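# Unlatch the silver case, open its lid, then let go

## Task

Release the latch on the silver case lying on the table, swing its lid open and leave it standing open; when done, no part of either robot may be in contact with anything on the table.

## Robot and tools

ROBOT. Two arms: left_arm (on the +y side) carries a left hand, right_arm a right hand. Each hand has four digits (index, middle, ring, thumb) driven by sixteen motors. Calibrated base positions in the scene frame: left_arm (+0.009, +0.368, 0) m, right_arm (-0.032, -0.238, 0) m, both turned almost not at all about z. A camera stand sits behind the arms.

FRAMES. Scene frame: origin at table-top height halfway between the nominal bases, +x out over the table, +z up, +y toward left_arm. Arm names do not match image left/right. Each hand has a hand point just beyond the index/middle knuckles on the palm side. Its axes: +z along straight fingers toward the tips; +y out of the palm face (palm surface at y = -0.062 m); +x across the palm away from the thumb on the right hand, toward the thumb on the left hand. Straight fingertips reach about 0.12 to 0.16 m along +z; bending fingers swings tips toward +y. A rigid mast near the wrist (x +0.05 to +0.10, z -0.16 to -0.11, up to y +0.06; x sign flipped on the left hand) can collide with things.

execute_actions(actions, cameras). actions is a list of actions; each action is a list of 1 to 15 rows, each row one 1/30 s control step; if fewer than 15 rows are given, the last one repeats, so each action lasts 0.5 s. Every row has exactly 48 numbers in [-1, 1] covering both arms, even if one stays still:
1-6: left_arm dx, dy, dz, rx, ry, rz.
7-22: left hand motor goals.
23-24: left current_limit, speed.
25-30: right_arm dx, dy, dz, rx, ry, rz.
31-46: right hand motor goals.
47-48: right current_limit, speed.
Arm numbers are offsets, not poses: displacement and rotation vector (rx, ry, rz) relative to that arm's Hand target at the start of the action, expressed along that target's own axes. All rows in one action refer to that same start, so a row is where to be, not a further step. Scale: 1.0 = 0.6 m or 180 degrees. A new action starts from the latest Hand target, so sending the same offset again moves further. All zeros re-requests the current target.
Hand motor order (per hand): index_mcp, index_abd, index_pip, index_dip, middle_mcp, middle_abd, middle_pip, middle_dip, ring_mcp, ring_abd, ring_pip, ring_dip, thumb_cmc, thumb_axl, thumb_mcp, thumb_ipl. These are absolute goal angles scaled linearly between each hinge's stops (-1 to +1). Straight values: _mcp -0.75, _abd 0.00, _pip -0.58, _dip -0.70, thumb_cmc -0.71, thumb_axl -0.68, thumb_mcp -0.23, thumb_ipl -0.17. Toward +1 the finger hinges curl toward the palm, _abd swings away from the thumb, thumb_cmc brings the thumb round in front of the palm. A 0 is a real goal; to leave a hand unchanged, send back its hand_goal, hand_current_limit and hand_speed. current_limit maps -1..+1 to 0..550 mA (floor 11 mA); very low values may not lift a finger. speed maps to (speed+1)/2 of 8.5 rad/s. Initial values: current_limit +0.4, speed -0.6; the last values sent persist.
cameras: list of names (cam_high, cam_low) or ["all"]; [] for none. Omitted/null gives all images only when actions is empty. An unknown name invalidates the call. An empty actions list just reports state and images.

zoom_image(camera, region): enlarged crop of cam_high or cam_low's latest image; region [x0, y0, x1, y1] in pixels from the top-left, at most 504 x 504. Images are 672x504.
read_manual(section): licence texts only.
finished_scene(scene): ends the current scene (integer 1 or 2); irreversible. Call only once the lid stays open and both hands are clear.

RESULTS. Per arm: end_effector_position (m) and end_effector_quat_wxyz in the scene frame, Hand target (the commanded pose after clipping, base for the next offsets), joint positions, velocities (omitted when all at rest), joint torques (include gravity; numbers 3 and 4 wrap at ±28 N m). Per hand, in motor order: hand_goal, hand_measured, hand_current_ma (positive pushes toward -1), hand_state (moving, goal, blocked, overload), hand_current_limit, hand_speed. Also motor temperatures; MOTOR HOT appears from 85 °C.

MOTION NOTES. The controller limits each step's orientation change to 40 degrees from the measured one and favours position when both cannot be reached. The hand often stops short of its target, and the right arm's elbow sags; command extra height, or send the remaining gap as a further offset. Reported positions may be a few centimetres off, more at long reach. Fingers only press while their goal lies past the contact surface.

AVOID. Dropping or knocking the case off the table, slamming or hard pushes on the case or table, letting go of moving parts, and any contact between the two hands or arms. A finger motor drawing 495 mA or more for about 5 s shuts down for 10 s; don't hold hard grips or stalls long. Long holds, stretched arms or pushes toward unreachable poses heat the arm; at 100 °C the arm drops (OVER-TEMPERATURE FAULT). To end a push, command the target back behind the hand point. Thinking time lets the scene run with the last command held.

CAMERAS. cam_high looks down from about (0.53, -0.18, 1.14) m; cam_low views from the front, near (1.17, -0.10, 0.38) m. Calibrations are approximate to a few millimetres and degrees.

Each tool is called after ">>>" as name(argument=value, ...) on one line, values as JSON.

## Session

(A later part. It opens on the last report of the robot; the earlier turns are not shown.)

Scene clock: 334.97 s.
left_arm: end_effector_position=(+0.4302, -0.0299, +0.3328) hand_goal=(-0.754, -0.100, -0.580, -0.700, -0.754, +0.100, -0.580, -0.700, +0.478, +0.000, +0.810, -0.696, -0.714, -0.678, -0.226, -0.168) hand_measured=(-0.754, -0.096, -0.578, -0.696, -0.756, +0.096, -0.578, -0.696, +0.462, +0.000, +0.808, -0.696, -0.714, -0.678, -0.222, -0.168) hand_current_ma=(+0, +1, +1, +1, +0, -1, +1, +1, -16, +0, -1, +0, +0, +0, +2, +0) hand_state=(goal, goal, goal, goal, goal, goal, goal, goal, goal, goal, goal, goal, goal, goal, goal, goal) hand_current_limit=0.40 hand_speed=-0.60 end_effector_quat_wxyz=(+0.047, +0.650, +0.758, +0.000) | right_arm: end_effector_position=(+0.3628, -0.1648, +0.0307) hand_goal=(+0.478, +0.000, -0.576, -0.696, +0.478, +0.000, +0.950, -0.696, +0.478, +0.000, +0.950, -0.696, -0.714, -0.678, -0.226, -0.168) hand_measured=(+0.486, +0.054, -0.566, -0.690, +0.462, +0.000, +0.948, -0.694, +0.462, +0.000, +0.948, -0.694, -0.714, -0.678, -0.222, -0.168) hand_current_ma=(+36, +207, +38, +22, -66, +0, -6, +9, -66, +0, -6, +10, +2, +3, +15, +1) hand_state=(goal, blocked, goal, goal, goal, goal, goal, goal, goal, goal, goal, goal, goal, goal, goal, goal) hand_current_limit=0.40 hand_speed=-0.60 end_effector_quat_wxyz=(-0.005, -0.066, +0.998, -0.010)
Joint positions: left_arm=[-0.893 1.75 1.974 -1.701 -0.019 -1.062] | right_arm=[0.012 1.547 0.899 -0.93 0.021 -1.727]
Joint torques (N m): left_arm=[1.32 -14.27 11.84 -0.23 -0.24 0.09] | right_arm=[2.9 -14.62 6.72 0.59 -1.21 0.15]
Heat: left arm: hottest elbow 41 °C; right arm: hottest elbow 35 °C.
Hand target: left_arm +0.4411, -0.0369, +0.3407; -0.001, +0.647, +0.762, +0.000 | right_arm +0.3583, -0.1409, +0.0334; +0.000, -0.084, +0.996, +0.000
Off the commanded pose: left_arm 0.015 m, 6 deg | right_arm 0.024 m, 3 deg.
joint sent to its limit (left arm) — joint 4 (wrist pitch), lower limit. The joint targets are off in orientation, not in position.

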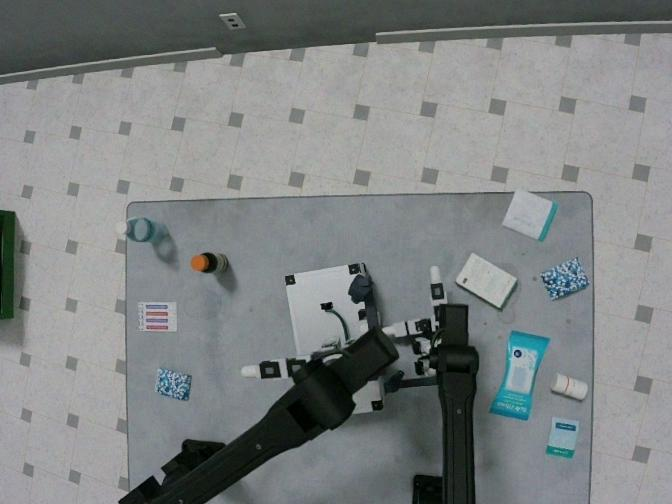

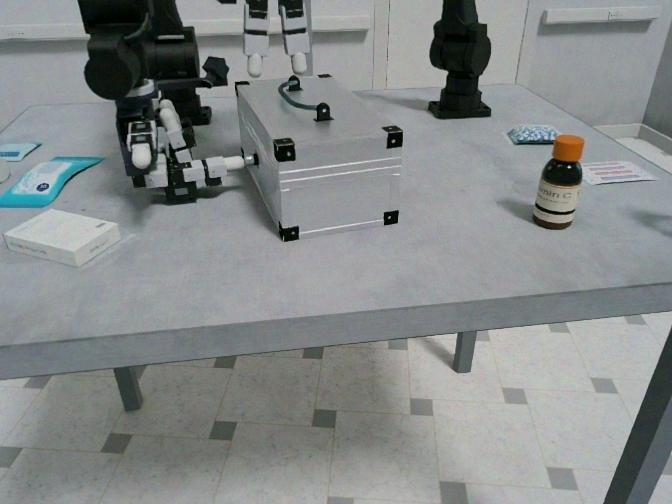

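>>> execute_actions(actions=[[[0.0,0.0,0.045,0,0,0,-0.754,-0.1,-0.58,-0.7,-0.754,0.1,-0.58,-0.7,0.479,0,0.81,-0.696,-0.714,-0.678,-0.226,-0.168,0.4,-0.6,0,0,0,0,0,0,0.479,0,-0.576,-0.696,0.479,0,0.95,-0.696,0.479,0,0.95,-0.696,-0.714,-0.678,-0.226,-0.168,0.4,-0.6]]], cameras=["all"])

>>> zoom_image(camera="cam_low", region=[220, 20, 360, 140])

>>> zoom_image(camera="cam_high", region=[270, 250, 430, 420])

Scene clock: 349.50 s.
left_arm: end_effector_position=(+0.4332, -0.0357, +0.3142) hand_goal=(-0.754, -0.100, -0.580, -0.700, -0.754, +0.100, -0.580, -0.700, +0.478, +0.000, +0.810, -0.696, -0.714, -0.678, -0.226, -0.168) hand_measured=(-0.754, -0.096, -0.578, -0.696, -0.756, +0.096, -0.578, -0.696, +0.462, +0.000, +0.808, -0.696, -0.714, -0.678, -0.222, -0.168) hand_current_ma=(+0, +1, +1, +1, +0, -1, +1, +1, -16, +0, -1, +0, +0, +0, +2, +0) hand_state=(goal, goal, goal, goal, goal, goal, goal, goal, goal, goal, goal, goal, goal, goal, goal, goal) hand_current_limit=0.40 hand_speed=-0.60 end_effector_quat_wxyz=(+0.031, +0.651, +0.759, +0.000) | right_arm: end_effector_position=(+0.3628, -0.1648, +0.0307) hand_goal=(+0.478, +0.000, -0.576, -0.696, +0.478, +0.000, +0.950, -0.696, +0.478, +0.000, +0.950, -0.696, -0.714, -0.678, -0.226, -0.168) hand_measured=(+0.486, +0.054, -0.566, -0.690, +0.462, +0.000, +0.948, -0.694, +0.462, +0.000, +0.948, -0.694, -0.714, -0.678, -0.222, -0.168) hand_current_ma=(+36, +207, +38, +22, -66, +0, -6, +9, -66, +0, -6, +10, +2, +3, +15, +1) hand_state=(goal, blocked, goal, goal, goal, goal, goal, goal, goal, goal, goal, goal, goal, goal, goal, goal) hand_current_limit=0.40 hand_speed=-0.60 end_effector_quat_wxyz=(-0.005, -0.066, +0.998, -0.010)
Joint positions: left_arm=[-0.893 1.783 1.974 -1.701 -0.013 -1.061] | right_arm=[0.012 1.547 0.899 -0.93 0.021 -1.727]
Joint torques (N m): left_arm=[1.55 -15.91 9.81 -0.31 -0.13 0.09] | right_arm=[3.08 -14.51 6.76 0.53 -1.24 0.16]
Heat: left arm: hottest elbow 40 °C; right arm: hottest elbow 35 °C.
Hand target: left_arm +0.4411, -0.0368, +0.3138; +0.000, +0.647, +0.762, +0.000 | right_arm +0.3583, -0.1409, +0.0334; +0.000, -0.084, +0.996, +0.000
Off the commanded pose: left_arm 0.008 m, 4 deg | right_arm 0.024 m, 3 deg.
joint sent to its limit (left arm) — joint 4 (wrist pitch), lower limit. The joint targets are off in orientation, not in position.

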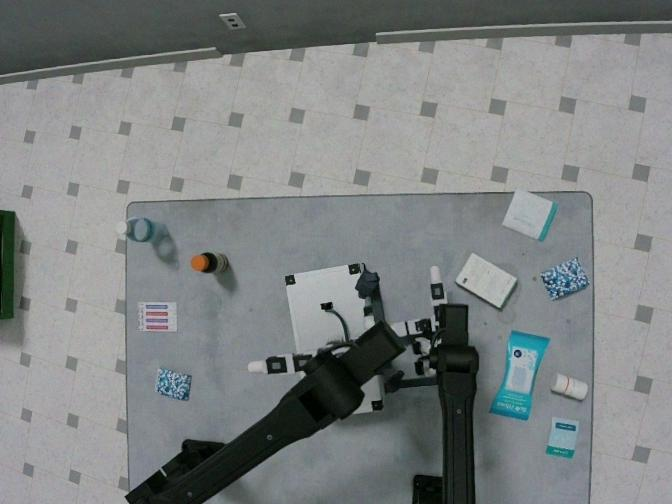

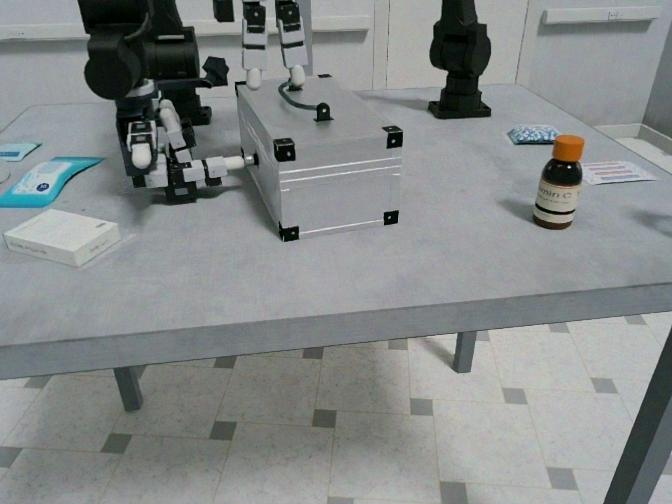

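Scaled by 3.600.

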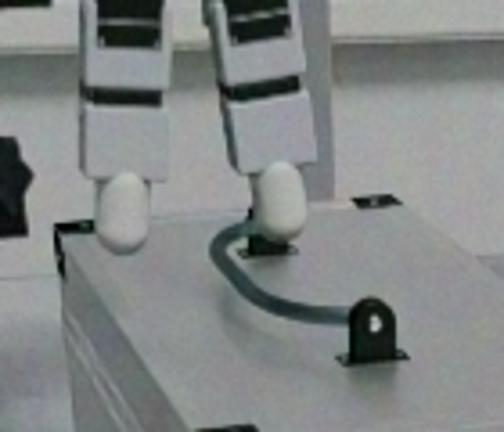

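Scaled by 2.965.

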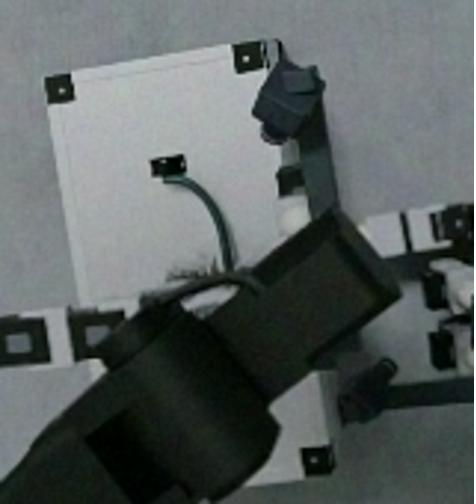

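>>> execute_actions(actions=[[[0.02,0.017,0.03,0,0,0,-0.754,-0.1,-0.58,-0.7,-0.754,0.1,-0.58,-0.7,0.479,0,0.81,-0.696,-0.714,-0.678,-0.226,-0.168,0.4,-0.6,0,0,0,0,0,0,0.479,0,-0.576,-0.696,0.479,0,0.95,-0.696,0.479,0,0.95,-0.696,-0.714,-0.678,-0.226,-0.168,0.4,-0.6]]], cameras=["cam_low"])

>>> zoom_image(camera="cam_low", region=[240, 50, 330, 130])

Scene clock: 364.17 s.
left_arm: end_effector_position=(+0.4428, -0.0256, +0.3099) hand_goal=(-0.754, -0.100, -0.580, -0.700, -0.754, +0.100, -0.580, -0.700, +0.478, +0.000, +0.810, -0.696, -0.714, -0.678, -0.226, -0.168) hand_measured=(-0.754, -0.096, -0.578, -0.696, -0.754, +0.096, -0.578, -0.696, +0.462, +0.000, +0.808, -0.696, -0.714, -0.678, -0.222, -0.168) hand_current_ma=(+0, +1, +1, +1, +0, -1, +1, +1, -16, +0, -1, +0, +0, +0, +2, +0) hand_state=(goal, goal, goal, goal, goal, goal, goal, goal, goal, goal, goal, goal, goal, goal, goal, goal) hand_current_limit=0.40 hand_speed=-0.60 end_effector_quat_wxyz=(+0.026, +0.649, +0.761, -0.002) | right_arm: end_effector_position=(+0.3628, -0.1648, +0.0307) hand_goal=(+0.478, +0.000, -0.576, -0.696, +0.478, +0.000, +0.950, -0.696, +0.478, +0.000, +0.950, -0.696, -0.714, -0.678, -0.226, -0.168) hand_measured=(+0.486, +0.054, -0.566, -0.690, +0.462, +0.000, +0.948, -0.694, +0.462, +0.000, +0.948, -0.694, -0.714, -0.678, -0.222, -0.168) hand_current_ma=(+36, +207, +38, +22, -66, +0, -6, +9, -66, +0, -6, +10, +2, +3, +15, +1) hand_state=(goal, blocked, goal, goal, goal, goal, goal, goal, goal, goal, goal, goal, goal, goal, goal, goal) hand_current_limit=0.40 hand_speed=-0.60 end_effector_quat_wxyz=(-0.005, -0.066, +0.998, -0.010)
Joint positions: left_arm=[-0.866 1.783 1.966 -1.701 -0.005 -1.04] | right_arm=[0.012 1.547 0.899 -0.93 0.021 -1.727]
Joint torques (N m): left_arm=[1.67 -14.92 7.77 -0.32 -0.14 0.1] | right_arm=[2.9 -14.45 6.65 0.59 -1.24 0.16]
Heat: left arm: hottest elbow 39 °C; right arm: hottest elbow 35 °C.
Hand target: left_arm +0.4493, -0.0233, +0.2956; -0.001, +0.647, +0.762, +0.000 | right_arm +0.3583, -0.1409, +0.0334; +0.000, -0.084, +0.996, +0.000
Off the commanded pose: left_arm 0.016 m, 3 deg | right_arm 0.024 m, 3 deg.
joint sent to its limit (left arm) — joint 4 (wrist pitch), lower limit. The joint targets still meet the commanded pose.
Images, in order (width x height): cam_low 672x504.

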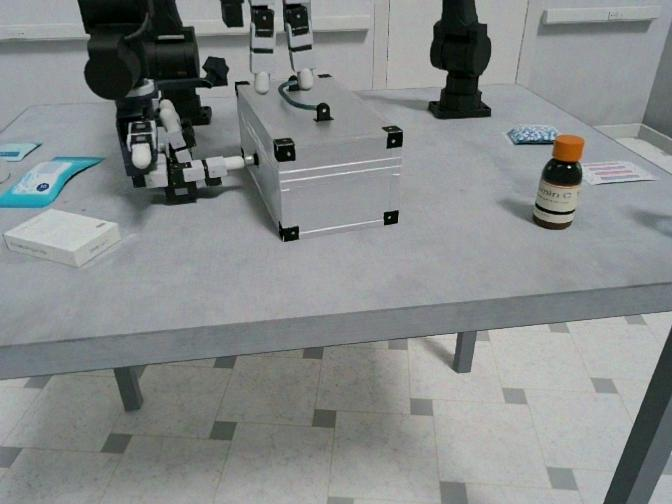

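Scaled by 5.600.

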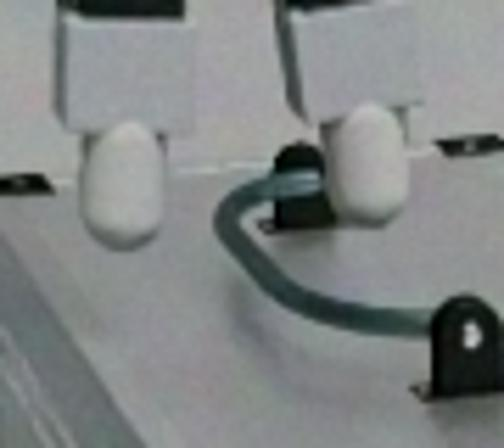

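>>> execute_actions(actions=[[[0.0,0.0,0.03,0,0,0,-0.754,-0.1,-0.58,-0.7,-0.754,0.1,-0.58,-0.7,0.479,0,0.81,-0.696,-0.714,-0.678,-0.226,-0.168,0.4,-0.6,0,0,0,0,0,0,0.479,0,-0.576,-0.696,0.479,0,0.95,-0.696,0.479,0,0.95,-0.696,-0.714,-0.678,-0.226,-0.168,0.4,-0.6]]], cameras=["cam_low"])

>>> zoom_image(camera="cam_low", region=[240, 50, 330, 130])

Scene clock: 368.33 s.
left_arm: end_effector_position=(+0.4413, -0.0244, +0.2894) hand_goal=(-0.754, -0.100, -0.580, -0.700, -0.754, +0.100, -0.580, -0.700, +0.478, +0.000, +0.810, -0.696, -0.714, -0.678, -0.226, -0.168) hand_measured=(-0.754, -0.096, -0.578, -0.696, -0.754, +0.096, -0.578, -0.696, +0.462, +0.000, +0.808, -0.696, -0.714, -0.678, -0.222, -0.168) hand_current_ma=(+0, +1, +1, +1, +0, -1, +1, +1, -16, +0, -1, +0, +0, +0, +2, +0) hand_state=(goal, goal, goal, goal, goal, goal, goal, goal, goal, goal, goal, goal, goal, goal, goal, goal) hand_current_limit=0.40 hand_speed=-0.60 end_effector_quat_wxyz=(+0.006, +0.649, +0.760, +0.000) | right_arm: end_effector_position=(+0.3628, -0.1648, +0.0307) hand_goal=(+0.478, +0.000, -0.576, -0.696, +0.478, +0.000, +0.950, -0.696, +0.478, +0.000, +0.950, -0.696, -0.714, -0.678, -0.226, -0.168) hand_measured=(+0.486, +0.054, -0.566, -0.690, +0.462, +0.000, +0.948, -0.694, +0.462, +0.000, +0.948, -0.694, -0.714, -0.678, -0.222, -0.168) hand_current_ma=(+36, +207, +38, +22, -66, +0, -6, +9, -66, +0, -6, +10, +2, +3, +15, +1) hand_state=(goal, blocked, goal, goal, goal, goal, goal, goal, goal, goal, goal, goal, goal, goal, goal, goal) hand_current_limit=0.40 hand_speed=-0.60 end_effector_quat_wxyz=(-0.005, -0.066, +0.998, -0.010)
Joint positions: left_arm=[-0.866 1.797 1.934 -1.695 -0.002 -1.039] | right_arm=[0.012 1.547 0.899 -0.93 0.021 -1.727]
Joint torques (N m): left_arm=[1.73 -14.8 7.86 0.1 -0.12 0.1] | right_arm=[2.61 -14.51 6.67 0.72 -1.23 0.13]
Motor temperatures (°C): left_arm=[28 35 39 30 31 29] | right_arm=[29 34 35 28 33 30]
Heat: left arm: hottest elbow 39 °C; right arm: hottest elbow 35 °C.
Hand target: left_arm +0.4493, -0.0232, +0.2778; +0.000, +0.647, +0.762, +0.000 | right_arm +0.3583, -0.1409, +0.0334; +0.000, -0.084, +0.996, +0.000
Off the commanded pose: left_arm 0.014 m, 1 deg | right_arm 0.024 m, 3 deg.
Images, in order (width x height): cam_low 672x504.

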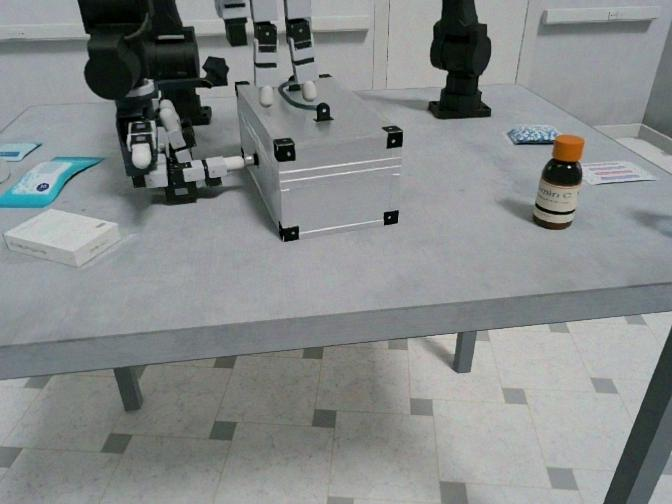

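Scaled by 5.600.

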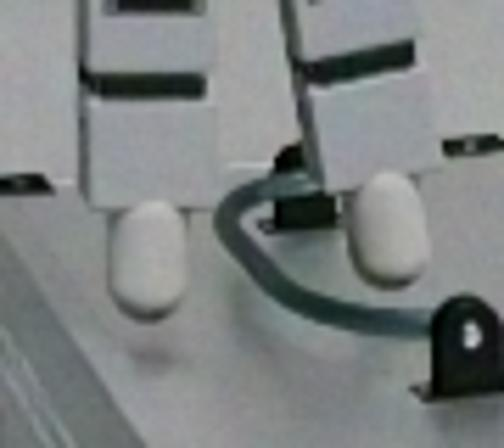

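>>> execute_actions(actions=[[[0.002,-0.045,0.005,0,0,0,-0.754,-0.1,-0.58,-0.7,-0.754,0.1,-0.58,-0.7,0.479,0,0.81,-0.696,-0.714,-0.678,-0.226,-0.168,0.4,-0.6,0,0,0,0,0,0,0.479,0,-0.576,-0.696,0.479,0,0.95,-0.696,0.479,0,0.95,-0.696,-0.714,-0.678,-0.226,-0.168,0.4,-0.6]]], cameras=["cam_low"])

>>> zoom_image(camera="cam_low", region=[240, 50, 330, 130])

Scene clock: 374.63 s.
left_arm: end_effector_position=(+0.4315, -0.0202, +0.2826) hand_goal=(-0.754, -0.100, -0.580, -0.700, -0.754, +0.100, -0.580, -0.700, +0.478, +0.000, +0.810, -0.696, -0.714, -0.678, -0.226, -0.168) hand_measured=(-0.754, -0.096, -0.578, -0.696, -0.738, +0.108, -0.572, -0.696, +0.462, +0.000, +0.808, -0.696, -0.714, -0.678, -0.222, -0.168) hand_current_ma=(+0, +1, +1, +1, +16, +4, +6, +2, -16, +0, -1, +0, +0, +0, +2, +0) hand_state=(goal, goal, goal, goal, goal, goal, goal, goal, goal, goal, goal, goal, goal, goal, goal, goal) hand_current_limit=0.40 hand_speed=-0.60 end_effector_quat_wxyz=(+0.006, +0.643, +0.766, +0.000) | right_arm: end_effector_position=(+0.3628, -0.1648, +0.0307) hand_goal=(+0.478, +0.000, -0.576, -0.696, +0.478, +0.000, +0.950, -0.696, +0.478, +0.000, +0.950, -0.696, -0.714, -0.678, -0.226, -0.168) hand_measured=(+0.486, +0.054, -0.566, -0.690, +0.462, +0.000, +0.948, -0.694, +0.462, +0.000, +0.948, -0.694, -0.714, -0.678, -0.222, -0.168) hand_current_ma=(+36, +207, +38, +22, -66, +0, -6, +9, -66, +0, -6, +10, +2, +3, +15, +1) hand_state=(goal, blocked, goal, goal, goal, goal, goal, goal, goal, goal, goal, goal, goal, goal, goal, goal) hand_current_limit=0.40 hand_speed=-0.60 end_effector_quat_wxyz=(-0.005, -0.066, +0.998, -0.010)
Joint positions: left_arm=[-0.876 1.772 1.881 -1.668 -0.003 -1.067] | right_arm=[0.012 1.547 0.899 -0.93 0.021 -1.727]
Joint torques (N m): left_arm=[-0.73 -16.15 6.75 -0.02 -0.09 0] | right_arm=[2.67 -14.86 6.71 0.62 -1.23 0.14]
Heat: left arm: hottest elbow 39 °C; right arm: hottest elbow 35 °C.
Hand target: left_arm +0.4223, -0.0265, +0.2748; +0.000, +0.647, +0.762, +0.000 | right_arm +0.3583, -0.1409, +0.0334; +0.000, -0.084, +0.996, +0.000
Off the commanded pose: left_arm 0.013 m, 1 deg | right_arm 0.024 m, 3 deg.
Images, in order (width x height): cam_low 672x504.

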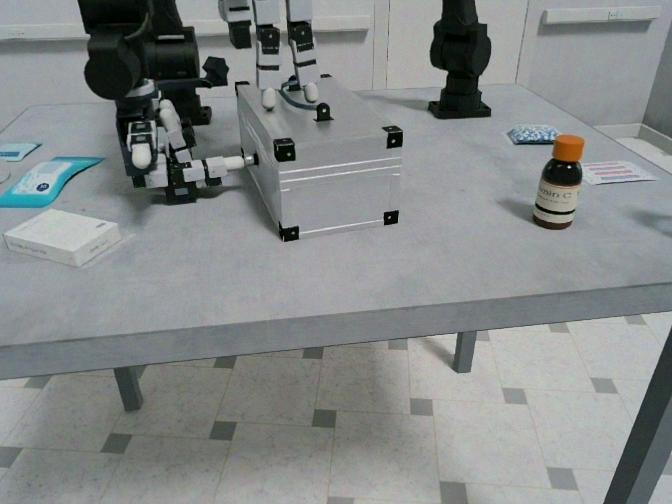

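Scaled by 5.600.

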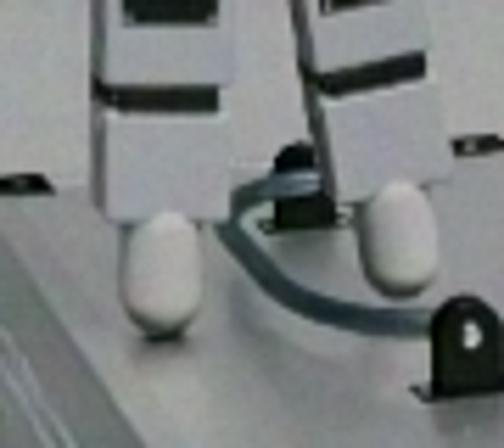

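>>> execute_actions(actions=[[[0.0,-0.01,-0.012,0,0,0,-0.754,-0.1,-0.58,-0.7,-0.754,0.1,-0.58,-0.7,0.479,0,0.81,-0.696,-0.714,-0.678,-0.226,-0.168,0.4,-0.6,0,0,0,0,0,0,0.479,0,-0.576,-0.696,0.479,0,0.95,-0.696,0.479,0,0.95,-0.696,-0.714,-0.678,-0.226,-0.168,0.4,-0.6]]], cameras=["cam_low"])

>>> zoom_image(camera="cam_low", region=[240, 50, 330, 130])

Scene clock: 379.00 s.
left_arm: end_effector_position=(+0.4290, -0.0214, +0.2830) hand_goal=(-0.754, -0.100, -0.580, -0.700, -0.754, +0.100, -0.580, -0.700, +0.478, +0.000, +0.810, -0.696, -0.714, -0.678, -0.226, -0.168) hand_measured=(-0.754, -0.096, -0.578, -0.696, -0.730, +0.100, -0.566, -0.692, +0.462, +0.000, +0.808, -0.696, -0.714, -0.678, -0.222, -0.168) hand_current_ma=(+0, +1, +1, +1, +29, +0, +11, +5, -16, +0, -1, +0, +0, +0, +2, +0) hand_state=(goal, goal, goal, goal, blocked, goal, goal, goal, goal, goal, goal, goal, goal, goal, goal, goal) hand_current_limit=0.40 hand_speed=-0.60 end_effector_quat_wxyz=(+0.006, +0.641, +0.767, +0.002) | right_arm: end_effector_position=(+0.3628, -0.1648, +0.0307) hand_goal=(+0.478, +0.000, -0.576, -0.696, +0.478, +0.000, +0.950, -0.696, +0.478, +0.000, +0.950, -0.696, -0.714, -0.678, -0.226, -0.168) hand_measured=(+0.486, +0.054, -0.566, -0.690, +0.462, +0.000, +0.948, -0.694, +0.462, +0.000, +0.948, -0.694, -0.714, -0.678, -0.222, -0.168) hand_current_ma=(+36, +207, +38, +22, -66, +0, -6, +9, -66, +0, -6, +10, +2, +3, +15, +1) hand_state=(goal, blocked, goal, goal, goal, goal, goal, goal, goal, goal, goal, goal, goal, goal, goal, goal) hand_current_limit=0.40 hand_speed=-0.60 end_effector_quat_wxyz=(-0.005, -0.066, +0.998, -0.010)
Joint positions: left_arm=[-0.882 1.772 1.881 -1.669 -0.006 -1.077] | right_arm=[0.012 1.547 0.899 -0.93 0.021 -1.727]
Joint torques (N m): left_arm=[-0.97 -16.5 7.56 -0.66 0.01 -0.05] | right_arm=[2.9 -14.51 6.69 0.57 -1.23 0.16]
Heat: left arm: hottest elbow 39 °C; right arm: hottest elbow 35 °C.
Hand target: left_arm +0.4164, -0.0275, +0.2819; -0.001, +0.647, +0.762, +0.000 | right_arm +0.3583, -0.1409, +0.0334; +0.000, -0.084, +0.996, +0.000
Off the commanded pose: left_arm 0.014 m, 1 deg | right_arm 0.024 m, 3 deg.
Images, in order (width x height): cam_low 672x504.

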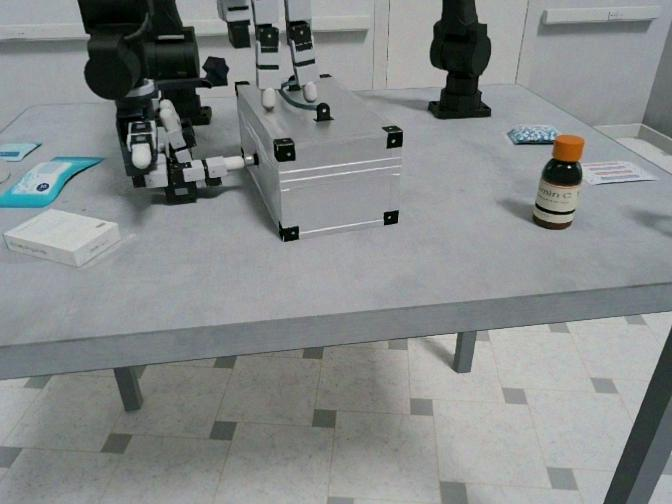

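Scaled by 5.600.

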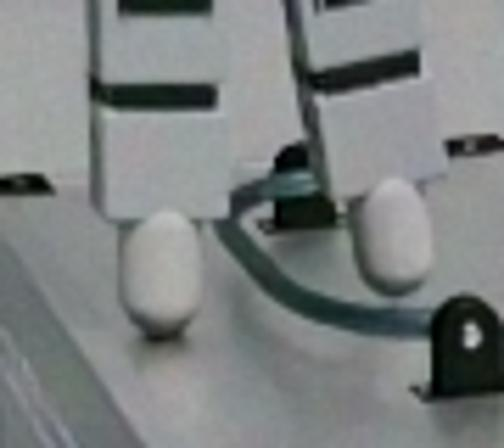

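>>> execute_actions(actions=[[[0.0,0,-0.015,0,0,0,-0.754,-0.1,-0.58,-0.7,-0.754,0.1,-0.58,-0.7,0.479,0,0.81,-0.696,-0.714,-0.678,-0.226,-0.168,0.4,-0.6,0,0,0,0,0,0,0.479,0,-0.576,-0.696,0.479,0,0.95,-0.696,0.479,0,0.95,-0.696,-0.714,-0.678,-0.226,-0.168,0.4,-0.6]]], cameras=["cam_low"])

>>> zoom_image(camera="cam_low", region=[240, 50, 330, 130])

Scene clock: 386.97 s.
left_arm: end_effector_position=(+0.4258, -0.0192, +0.2827) hand_goal=(-0.754, -0.100, -0.580, -0.700, -0.754, +0.100, -0.580, -0.700, +0.478, +0.000, +0.810, -0.696, -0.714, -0.678, -0.226, -0.168) hand_measured=(-0.754, -0.096, -0.578, -0.696, -0.724, +0.118, -0.562, -0.690, +0.462, +0.000, +0.808, -0.696, -0.714, -0.678, -0.222, -0.168) hand_current_ma=(+0, +1, +1, +1, +43, +14, +17, +8, -16, +0, -1, +0, +0, +0, +2, +0) hand_state=(goal, goal, goal, goal, blocked, goal, goal, goal, goal, goal, goal, goal, goal, goal, goal, goal) hand_current_limit=0.40 hand_speed=-0.60 end_effector_quat_wxyz=(-0.002, +0.642, +0.767, +0.003) | right_arm: end_effector_position=(+0.3628, -0.1648, +0.0307) hand_goal=(+0.478, +0.000, -0.576, -0.696, +0.478, +0.000, +0.950, -0.696, +0.478, +0.000, +0.950, -0.696, -0.714, -0.678, -0.226, -0.168) hand_measured=(+0.486, +0.054, -0.566, -0.690, +0.462, +0.000, +0.948, -0.694, +0.462, +0.000, +0.948, -0.694, -0.714, -0.678, -0.222, -0.168) hand_current_ma=(+36, +207, +38, +22, -66, +0, -6, +9, -66, +0, -6, +10, +2, +3, +15, +1) hand_state=(goal, blocked, goal, goal, goal, goal, goal, goal, goal, goal, goal, goal, goal, goal, goal, goal) hand_current_limit=0.40 hand_speed=-0.60 end_effector_quat_wxyz=(-0.005, -0.066, +0.998, -0.010)
Joint positions: left_arm=[-0.884 1.772 1.881 -1.685 -0.006 -1.077] | right_arm=[0.012 1.547 0.899 -0.93 0.021 -1.727]
Joint torques (N m): left_arm=[-0.85 -16.32 9.69 -1.05 0.01 -0.02] | right_arm=[2.96 -14.56 6.75 0.62 -1.24 0.14]
Heat: left arm: hottest elbow 39 °C; right arm: hottest elbow 35 °C.
Hand target: left_arm +0.4164, -0.0276, +0.2909; -0.001, +0.647, +0.762, +0.000 | right_arm +0.3583, -0.1409, +0.0334; +0.000, -0.084, +0.996, +0.000
Off the commanded pose: left_arm 0.015 m, 1 deg | right_arm 0.024 m, 3 deg.
Images, in order (width x height): cam_low 672x504.

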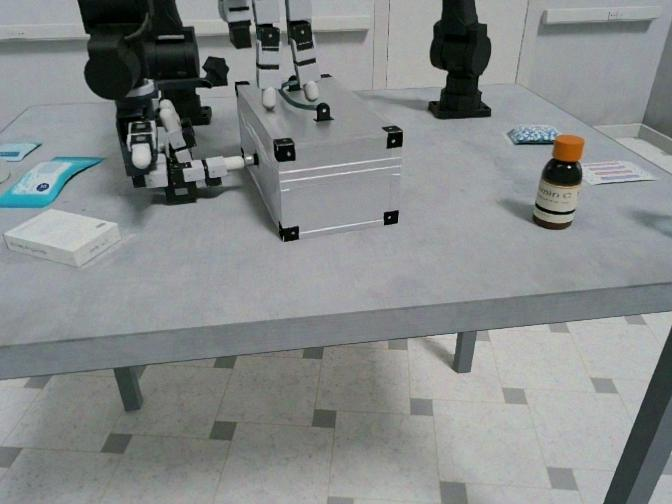

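Scaled by 5.600.

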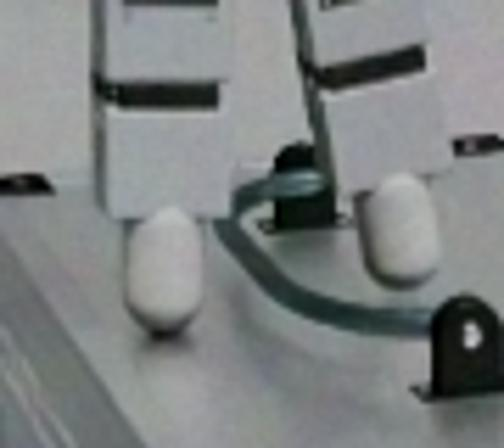

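>>> execute_actions(actions=[[[0.0,0,-0.012,0,0,0,-0.754,-0.1,-0.58,-0.7,-0.754,0.1,-0.58,-0.7,0.479,0,0.81,-0.696,-0.714,-0.678,-0.226,-0.168,0.4,-0.6,0,0,0,0,0,0,0.479,0,-0.576,-0.696,0.479,0,0.95,-0.696,0.479,0,0.95,-0.696,-0.714,-0.678,-0.226,-0.168,0.4,-0.6]]], cameras=["cam_low"])

>>> zoom_image(camera="cam_low", region=[240, 50, 330, 130])

Scene clock: 389.73 s.
left_arm: end_effector_position=(+0.4258, -0.0191, +0.2827) hand_goal=(-0.754, -0.100, -0.580, -0.700, -0.754, +0.100, -0.580, -0.700, +0.478, +0.000, +0.810, -0.696, -0.714, -0.678, -0.226, -0.168) hand_measured=(-0.754, -0.096, -0.578, -0.696, -0.724, +0.118, -0.562, -0.690, +0.462, +0.000, +0.808, -0.696, -0.714, -0.678, -0.222, -0.168) hand_current_ma=(+0, +1, +1, +1, +43, +15, +17, +8, -16, +0, -1, +0, +0, +0, +2, +0) hand_state=(goal, goal, goal, goal, blocked, goal, goal, goal, goal, goal, goal, goal, goal, goal, goal, goal) hand_current_limit=0.40 hand_speed=-0.60 end_effector_quat_wxyz=(-0.002, +0.642, +0.767, +0.003) | right_arm: end_effector_position=(+0.3628, -0.1648, +0.0307) hand_goal=(+0.478, +0.000, -0.576, -0.696, +0.478, +0.000, +0.950, -0.696, +0.478, +0.000, +0.950, -0.696, -0.714, -0.678, -0.226, -0.168) hand_measured=(+0.486, +0.054, -0.566, -0.690, +0.462, +0.000, +0.948, -0.694, +0.462, +0.000, +0.948, -0.694, -0.714, -0.678, -0.222, -0.168) hand_current_ma=(+36, +207, +38, +22, -66, +0, -6, +9, -66, +0, -6, +10, +2, +3, +15, +1) hand_state=(goal, blocked, goal, goal, goal, goal, goal, goal, goal, goal, goal, goal, goal, goal, goal, goal) hand_current_limit=0.40 hand_speed=-0.60 end_effector_quat_wxyz=(-0.005, -0.066, +0.998, -0.010)
Joint positions: left_arm=[-0.884 1.772 1.881 -1.685 -0.006 -1.077] | right_arm=[0.012 1.547 0.899 -0.93 0.021 -1.727]
Joint torques (N m): left_arm=[-0.91 -16.85 10.26 -1.11 -0.07 -0.02] | right_arm=[2.78 -14.27 6.6 0.64 -1.24 0.14]
Heat: left arm: hottest elbow 39 °C; right arm: hottest elbow 35 °C.
Hand target: left_arm +0.4165, -0.0276, +0.2981; +0.000, +0.647, +0.762, +0.000 | right_arm +0.3583, -0.1409, +0.0334; +0.000, -0.084, +0.996, +0.000
Off the commanded pose: left_arm 0.020 m, 1 deg | right_arm 0.024 m, 3 deg.
joint sent to its limit (left arm) — joint 4 (wrist pitch), lower limit. The joint targets still meet the commanded pose.
Images, in order (width x height): cam_low 672x504.

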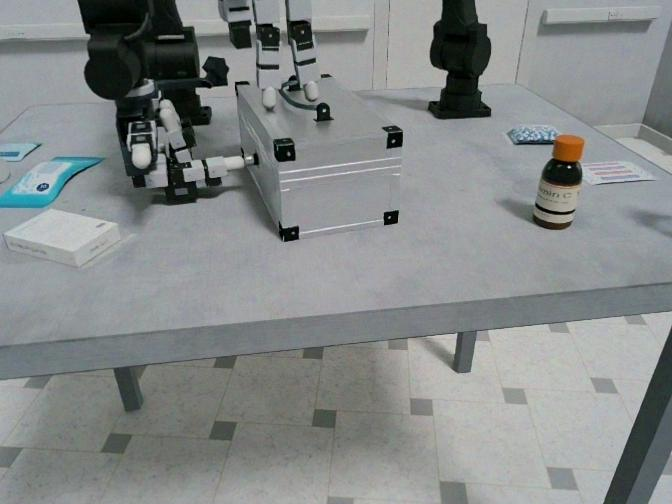

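Scaled by 5.600.

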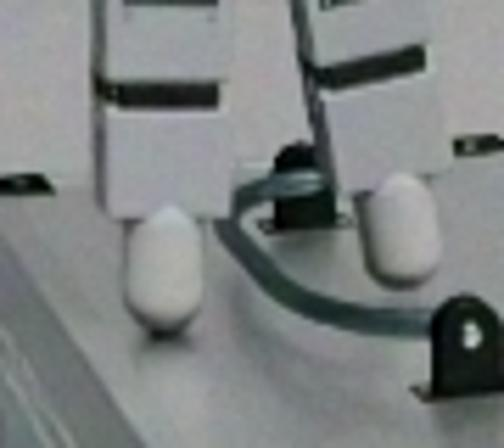

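>>> execute_actions(actions=[[[0.0,0,-0.015,0,0,0,-0.754,-0.1,-0.58,-0.7,-0.754,0.1,-0.58,-0.7,0.479,0,0.81,-0.696,-0.714,-0.678,-0.226,-0.168,0.4,-0.6,0,0,0,0,0,0,0.479,0,-0.576,-0.696,0.479,0,0.95,-0.696,0.479,0,0.95,-0.696,-0.714,-0.678,-0.226,-0.168,0.4,-0.6]],[[0.0,-0.025,0,0,0,0,-0.754,-0.1,-0.58,-0.7,-0.754,0.1,-0.58,-0.7,0.479,0,0.81,-0.696,-0.714,-0.678,-0.226,-0.168,0.4,-0.6,0,0,0,0,0,0,0.479,0,-0.576,-0.696,0.479,0,0.95,-0.696,0.479,0,0.95,-0.696,-0.714,-0.678,-0.226,-0.168,0.4,-0.6]]], cameras=["cam_low"])

>>> zoom_image(camera="cam_low", region=[240, 50, 330, 130])

Scene clock: 395.40 s.
left_arm: end_effector_position=(+0.4070, -0.0281, +0.2902) hand_goal=(-0.754, -0.100, -0.580, -0.700, -0.754, +0.100, -0.580, -0.700, +0.478, +0.000, +0.810, -0.696, -0.714, -0.678, -0.226, -0.168) hand_measured=(-0.754, -0.096, -0.578, -0.696, -0.750, +0.104, -0.576, -0.696, +0.462, +0.000, +0.808, -0.696, -0.714, -0.678, -0.222, -0.168) hand_current_ma=(+0, +1, +1, +1, +2, +1, +1, +1, -16, +0, -1, +0, +0, +0, +2, +0) hand_state=(goal, goal, goal, goal, goal, goal, goal, goal, goal, goal, goal, goal, goal, goal, goal, goal) hand_current_limit=0.40 hand_speed=-0.60 end_effector_quat_wxyz=(-0.001, +0.647, +0.762, +0.003) | right_arm: end_effector_position=(+0.3628, -0.1648, +0.0307) hand_goal=(+0.478, +0.000, -0.576, -0.696, +0.478, +0.000, +0.950, -0.696, +0.478, +0.000, +0.950, -0.696, -0.714, -0.678, -0.226, -0.168) hand_measured=(+0.486, +0.054, -0.566, -0.690, +0.462, +0.000, +0.948, -0.694, +0.462, +0.000, +0.948, -0.694, -0.714, -0.678, -0.222, -0.168) hand_current_ma=(+36, +207, +38, +22, -66, +0, -6, +9, -66, +0, -6, +10, +2, +3, +15, +1) hand_state=(goal, blocked, goal, goal, goal, goal, goal, goal, goal, goal, goal, goal, goal, goal, goal, goal) hand_current_limit=0.40 hand_speed=-0.60 end_effector_quat_wxyz=(-0.005, -0.066, +0.998, -0.010)
Joint positions: left_arm=[-0.921 1.757 1.881 -1.698 -0.005 -1.1] | right_arm=[0.012 1.547 0.899 -0.93 0.021 -1.727]
Joint torques (N m): left_arm=[-0.03 -17.32 9.37 -0.58 -0.18 -0.01] | right_arm=[2.78 -14.33 6.71 0.61 -1.23 0.17]
Heat: left arm: hottest elbow 40 °C; right arm: hottest elbow 35 °C.
Hand target: left_arm +0.4017, -0.0301, +0.3070; -0.001, +0.647, +0.762, +0.000 | right_arm +0.3583, -0.1409, +0.0334; +0.000, -0.084, +0.996, +0.000
Off the commanded pose: left_arm 0.018 m, 0 deg | right_arm 0.024 m, 3 deg.
joint sent to its limit (left arm) — joint 4 (wrist pitch), lower limit. The joint targets still meet the commanded pose.
Images, in order (width x height): cam_low 672x504.

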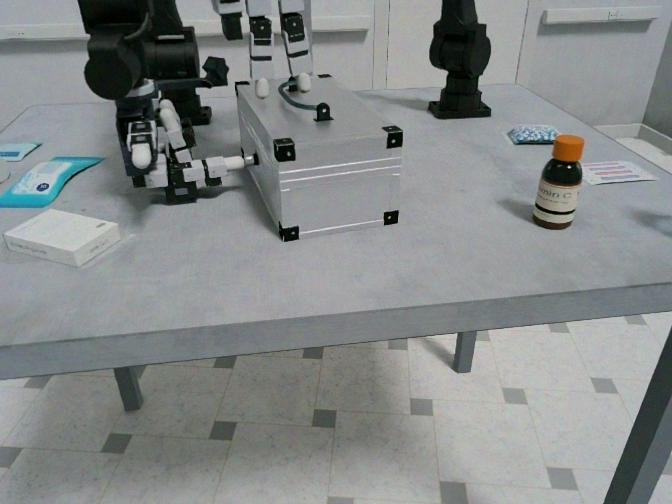

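Scaled by 5.600.

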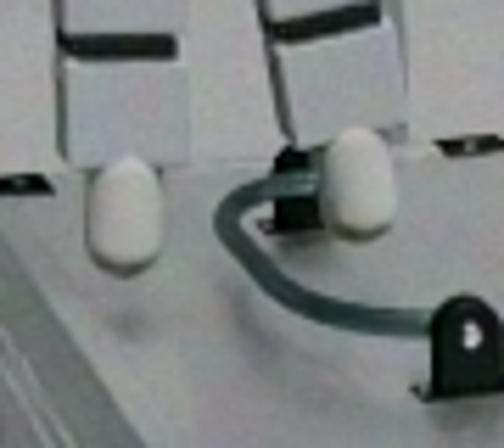

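>>> execute_actions(actions=[[[0.0,0,0.04,0,0,0,-0.754,-0.1,-0.58,-0.7,-0.754,0.1,-0.58,-0.7,0.479,0,0.81,-0.696,-0.714,-0.678,-0.226,-0.168,0.4,-0.6,0,0,0,0,0,0,0.479,0,-0.576,-0.696,0.479,0,0.95,-0.696,0.479,0,0.95,-0.696,-0.714,-0.678,-0.226,-0.168,0.4,-0.6]]], cameras=["cam_low"])

>>> zoom_image(camera="cam_low", region=[240, 50, 330, 130])

Scene clock: 399.33 s.
left_arm: end_effector_position=(+0.4060, -0.0276, +0.2830) hand_goal=(-0.754, -0.100, -0.580, -0.700, -0.754, +0.100, -0.580, -0.700, +0.478, +0.000, +0.810, -0.696, -0.714, -0.678, -0.226, -0.168) hand_measured=(-0.754, -0.096, -0.578, -0.696, -0.750, +0.102, -0.578, -0.696, +0.462, +0.000, +0.808, -0.696, -0.714, -0.678, -0.222, -0.168) hand_current_ma=(+0, +1, +1, +1, +2, +1, +1, +1, -16, +0, -1, +0, +0, +0, +2, +0) hand_state=(goal, goal, goal, goal, goal, goal, goal, goal, goal, goal, goal, goal, goal, goal, goal, goal) hand_current_limit=0.40 hand_speed=-0.60 end_effector_quat_wxyz=(-0.003, +0.647, +0.763, +0.002) | right_arm: end_effector_position=(+0.3628, -0.1648, +0.0307) hand_goal=(+0.478, +0.000, -0.576, -0.696, +0.478, +0.000, +0.950, -0.696, +0.478, +0.000, +0.950, -0.696, -0.714, -0.678, -0.226, -0.168) hand_measured=(+0.486, +0.054, -0.566, -0.690, +0.462, +0.000, +0.948, -0.694, +0.462, +0.000, +0.948, -0.694, -0.714, -0.678, -0.222, -0.168) hand_current_ma=(+36, +207, +38, +22, -66, +0, -6, +9, -66, +0, -6, +10, +2, +3, +15, +1) hand_state=(goal, blocked, goal, goal, goal, goal, goal, goal, goal, goal, goal, goal, goal, goal, goal, goal) hand_current_limit=0.40 hand_speed=-0.60 end_effector_quat_wxyz=(-0.005, -0.066, +0.998, -0.010)
Joint positions: left_arm=[-0.921 1.755 1.861 -1.684 -0.002 -1.102] | right_arm=[0.012 1.547 0.899 -0.93 0.021 -1.727]
Joint torques (N m): left_arm=[0.09 -16.85 7.32 0.06 -0.12 -0.02] | right_arm=[2.78 -14.45 6.65 0.66 -1.23 0.15]
Heat: left arm: hottest elbow 40 °C; right arm: hottest elbow 35 °C.
Hand target: left_arm +0.4016, -0.0300, +0.2832; +0.000, +0.647, +0.762, +0.000 | right_arm +0.3583, -0.1409, +0.0334; +0.000, -0.084, +0.996, +0.000
Off the commanded pose: left_arm 0.005 m, 0 deg | right_arm 0.024 m, 3 deg.
Images, in order (width x height): cam_low 672x504.

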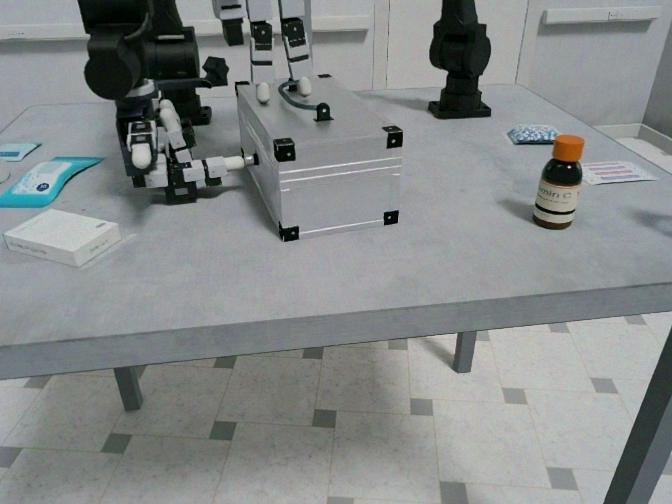

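Scaled by 5.600.

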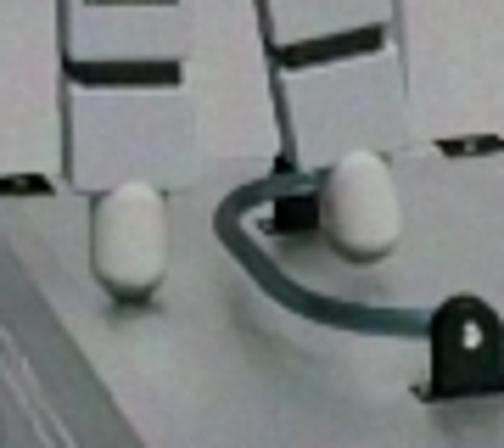

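>>> execute_actions(actions=[[[0.0,0,0.0,0,0,0,-0.754,0.35,-0.58,-0.7,-0.754,-0.35,-0.58,-0.7,0.479,0,0.81,-0.696,-0.714,-0.678,-0.226,-0.168,0.6,-0.85,0,0,0,0,0,0,0.479,0,-0.576,-0.696,0.479,0,0.95,-0.696,0.479,0,0.95,-0.696,-0.714,-0.678,-0.226,-0.168,0.4,-0.6]]], cameras=["cam_low"])

>>> zoom_image(camera="cam_low", region=[240, 50, 330, 130])

Scene clock: 404.57 s.
left_arm: end_effector_position=(+0.4064, -0.0292, +0.2822) hand_goal=(-0.754, +0.350, -0.580, -0.700, -0.754, -0.350, -0.580, -0.700, +0.478, +0.000, +0.810, -0.696, -0.714, -0.678, -0.226, -0.168) hand_measured=(-0.754, +0.110, -0.578, -0.698, -0.752, -0.094, -0.578, -0.698, +0.462, +0.000, +0.808, -0.696, -0.714, -0.678, -0.222, -0.168) hand_current_ma=(+0, -438, +1, +1, +1, +440, +0, +1, -16, +0, -1, +0, +0, +0, +2, +0) hand_state=(goal, blocked, goal, goal, goal, blocked, goal, goal, goal, goal, goal, goal, goal, goal, goal, goal) hand_current_limit=0.60 hand_speed=-0.85 end_effector_quat_wxyz=(-0.001, +0.647, +0.763, -0.001) | right_arm: end_effector_position=(+0.3628, -0.1648, +0.0307) hand_goal=(+0.478, +0.000, -0.576, -0.696, +0.478, +0.000, +0.950, -0.696, +0.478, +0.000, +0.950, -0.696, -0.714, -0.678, -0.226, -0.168) hand_measured=(+0.486, +0.054, -0.566, -0.690, +0.462, +0.000, +0.948, -0.694, +0.462, +0.000, +0.948, -0.694, -0.714, -0.678, -0.222, -0.168) hand_current_ma=(+36, +207, +38, +22, -66, +0, -6, +9, -66, +0, -6, +10, +2, +3, +15, +1) hand_state=(goal, blocked, goal, goal, goal, goal, goal, goal, goal, goal, goal, goal, goal, goal, goal, goal) hand_current_limit=0.40 hand_speed=-0.60 end_effector_quat_wxyz=(-0.005, -0.066, +0.998, -0.010)
Joint positions: left_arm=[-0.921 1.755 1.859 -1.676 0.002 -1.102] | right_arm=[0.012 1.547 0.899 -0.93 0.021 -1.727]
Joint torques (N m): left_arm=[0.09 -16.56 7.41 -0.25 -0.24 -0.03] | right_arm=[2.73 -14.33 6.71 0.62 -1.24 0.16]
Heat: left arm: hottest elbow 39 °C; right arm: hottest elbow 35 °C.
Hand target: left_arm +0.4016, -0.0300, +0.2830; -0.001, +0.647, +0.762, +0.000 | right_arm +0.3583, -0.1409, +0.0334; +0.000, -0.084, +0.996, +0.000
Off the commanded pose: left_arm 0.005 m, 0 deg | right_arm 0.024 m, 3 deg.
Images, in order (width x height): cam_low 672x504.

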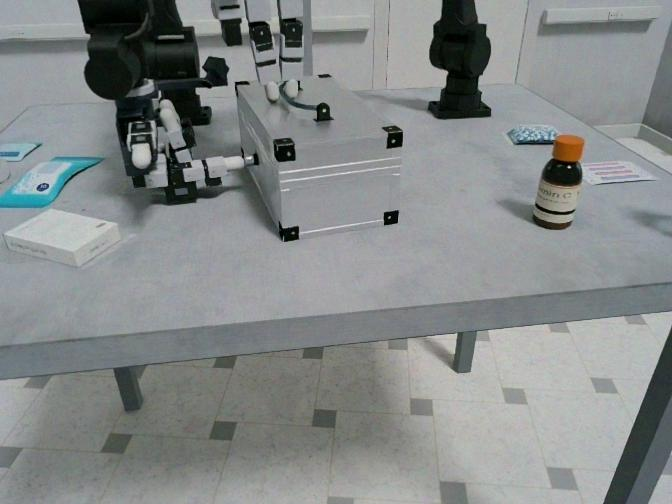

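Scaled by 5.600.

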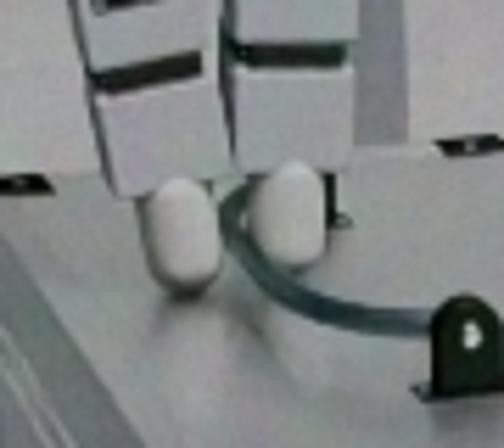

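>>> execute_actions(actions=[[[0.0,0,-0.02,0,0,0,-0.754,0.35,-0.58,-0.7,-0.754,-0.35,-0.58,-0.7,0.479,0,0.81,-0.696,-0.714,-0.678,-0.226,-0.168,0.6,-0.85,0,0,0,0,0,0,0.479,0,-0.576,-0.696,0.479,0,0.95,-0.696,0.479,0,0.95,-0.696,-0.714,-0.678,-0.226,-0.168,0.4,-0.6]],[[0.0,0,-0.01,0,0,0,-0.754,0.35,-0.58,-0.7,-0.754,-0.35,-0.58,-0.7,0.479,0,0.81,-0.696,-0.714,-0.678,-0.226,-0.168,0.6,-0.85,0,0,0,0,0,0,0.479,0,-0.576,-0.696,0.479,0,0.95,-0.696,0.479,0,0.95,-0.696,-0.714,-0.678,-0.226,-0.168,0.4,-0.6]]], cameras=["cam_low"])

>>> zoom_image(camera="cam_low", region=[230, 50, 330, 140])

Scene clock: 416.23 s.
left_arm: end_effector_position=(+0.4055, -0.0279, +0.2821) hand_goal=(-0.754, +0.350, -0.580, -0.700, -0.754, -0.350, -0.580, -0.700, +0.478, +0.000, +0.810, -0.696, -0.714, -0.678, -0.226, -0.168) hand_measured=(-0.752, +0.112, -0.578, -0.698, -0.750, -0.094, -0.578, -0.698, +0.462, +0.000, +0.808, -0.696, -0.714, -0.678, -0.222, -0.168) hand_current_ma=(+1, -440, +1, +1, +1, +440, +0, +1, -16, +0, -1, +0, +0, +0, +2, +0) hand_state=(goal, blocked, goal, goal, goal, blocked, goal, goal, goal, goal, goal, goal, goal, goal, goal, goal) hand_current_limit=0.60 hand_speed=-0.85 end_effector_quat_wxyz=(-0.004, +0.647, +0.763, +0.000) | right_arm: end_effector_position=(+0.3628, -0.1648, +0.0307) hand_goal=(+0.478, +0.000, -0.576, -0.696, +0.478, +0.000, +0.950, -0.696, +0.478, +0.000, +0.950, -0.696, -0.714, -0.678, -0.226, -0.168) hand_measured=(+0.486, +0.054, -0.566, -0.690, +0.462, +0.000, +0.948, -0.694, +0.462, +0.000, +0.948, -0.694, -0.714, -0.678, -0.222, -0.168) hand_current_ma=(+36, +207, +38, +22, -66, +0, -6, +9, -66, +0, -6, +10, +2, +3, +15, +1) hand_state=(goal, blocked, goal, goal, goal, goal, goal, goal, goal, goal, goal, goal, goal, goal, goal, goal) hand_current_limit=0.40 hand_speed=-0.60 end_effector_quat_wxyz=(-0.005, -0.066, +0.998, -0.010)
Joint positions: left_arm=[-0.921 1.755 1.859 -1.683 0.002 -1.102] | right_arm=[0.012 1.547 0.899 -0.93 0.021 -1.727]
Joint torques (N m): left_arm=[0.03 -16.85 10.52 -1.26 -0.33 -0.02] | right_arm=[2.61 -14.1 6.61 0.62 -1.24 0.15]
Heat: left arm: hottest elbow 39 °C; right arm: hottest elbow 35 °C.
Hand target: left_arm +0.4016, -0.0299, +0.3010; -0.001, +0.647, +0.762, +0.000 | right_arm +0.3583, -0.1409, +0.0334; +0.000, -0.084, +0.996, +0.000
Off the commanded pose: left_arm 0.019 m, 0 deg | right_arm 0.024 m, 3 deg.
joint sent to its limit (left arm) — joint 4 (wrist pitch), lower limit. The joint targets still meet the commanded pose.
Images, in order (width x height): cam_low 672x504.

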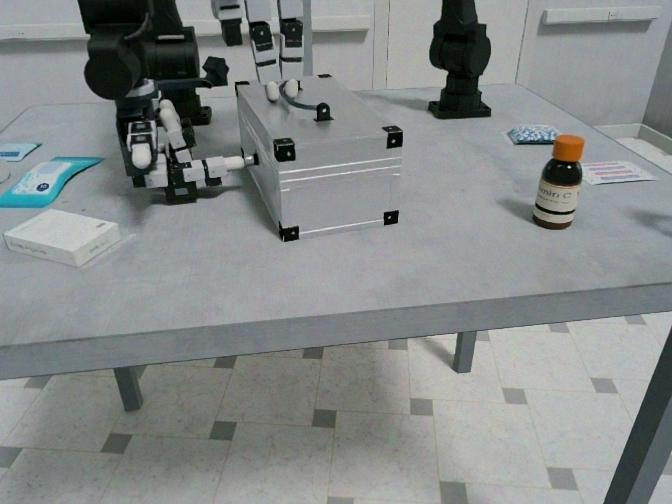

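Scaled by 5.040.

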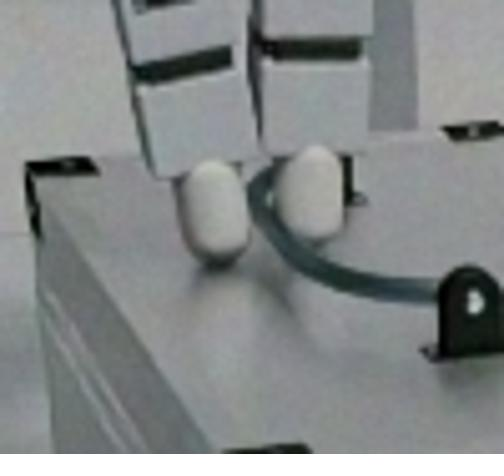

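>>> execute_actions(actions=[[[0.0,0,-0.015,0,0,0,-0.754,0.35,-0.58,-0.7,-0.754,-0.35,-0.58,-0.7,0.479,0,0.81,-0.696,-0.714,-0.678,-0.226,-0.168,0.6,-0.85,0,0,0,0,0,0,0.479,0,-0.576,-0.696,0.479,0,0.95,-0.696,0.479,0,0.95,-0.696,-0.714,-0.678,-0.226,-0.168,0.4,-0.6]]], cameras=["cam_low"])

>>> zoom_image(camera="cam_low", region=[230, 50, 330, 140])

Scene clock: 419.90 s.
left_arm: end_effector_position=(+0.4055, -0.0279, +0.2822) hand_goal=(-0.754, +0.350, -0.580, -0.700, -0.754, -0.350, -0.580, -0.700, +0.478, +0.000, +0.810, -0.696, -0.714, -0.678, -0.226, -0.168) hand_measured=(-0.752, +0.112, -0.578, -0.698, -0.750, -0.094, -0.578, -0.698, +0.462, +0.000, +0.808, -0.696, -0.714, -0.678, -0.222, -0.168) hand_current_ma=(+1, -440, +1, +1, +1, +440, +0, +1, -16, +0, -1, +0, +0, +0, +2, +0) hand_state=(goal, blocked, goal, goal, goal, blocked, goal, goal, goal, goal, goal, goal, goal, goal, goal, goal) hand_current_limit=0.60 hand_speed=-0.85 end_effector_quat_wxyz=(-0.004, +0.647, +0.763, +0.000) | right_arm: end_effector_position=(+0.3628, -0.1648, +0.0307) hand_goal=(+0.478, +0.000, -0.576, -0.696, +0.478, +0.000, +0.950, -0.696, +0.478, +0.000, +0.950, -0.696, -0.714, -0.678, -0.226, -0.168) hand_measured=(+0.486, +0.054, -0.566, -0.690, +0.462, +0.000, +0.948, -0.694, +0.462, +0.000, +0.948, -0.694, -0.714, -0.678, -0.222, -0.168) hand_current_ma=(+36, +207, +38, +22, -66, +0, -6, +9, -66, +0, -6, +10, +2, +3, +15, +1) hand_state=(goal, blocked, goal, goal, goal, goal, goal, goal, goal, goal, goal, goal, goal, goal, goal, goal) hand_current_limit=0.40 hand_speed=-0.60 end_effector_quat_wxyz=(-0.005, -0.066, +0.998, -0.010)
Joint positions: left_arm=[-0.921 1.755 1.859 -1.683 0.001 -1.102] | right_arm=[0.012 1.547 0.899 -0.93 0.021 -1.727]
Joint torques (N m): left_arm=[-0.03 -17.61 11.1 -1.26 -0.44 -0.02] | right_arm=[2.78 -14.56 6.64 0.69 -1.24 0.16]
Heat: left arm: hottest elbow 39 °C; right arm: hottest elbow 35 °C.
Hand target: left_arm +0.4016, -0.0300, +0.3100; -0.001, +0.647, +0.762, +0.000 | right_arm +0.3583, -0.1409, +0.0334; +0.000, -0.084, +0.996, +0.000
Off the commanded pose: left_arm 0.028 m, 0 deg | right_arm 0.024 m, 3 deg.
joint sent to its limit (left arm) — joint 4 (wrist pitch), lower limit. The joint targets still meet the commanded pose.
Images, in order (width x height): cam_low 672x504.

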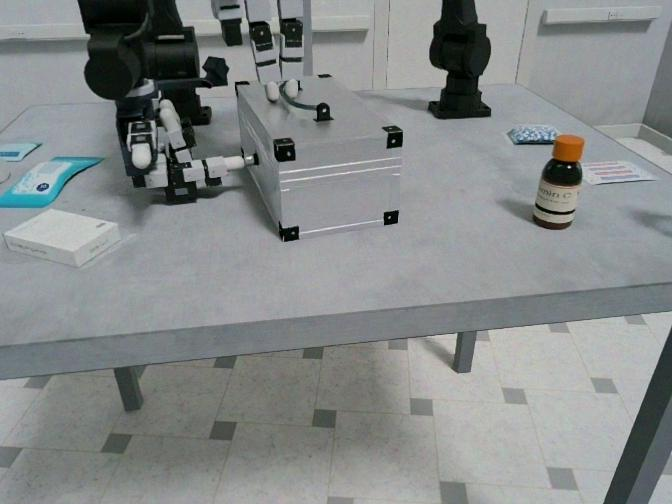

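Scaled by 5.040.

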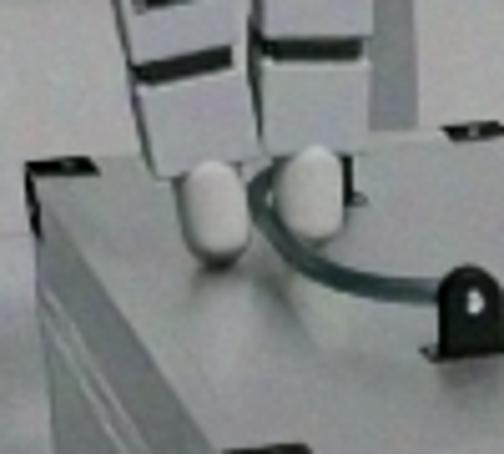

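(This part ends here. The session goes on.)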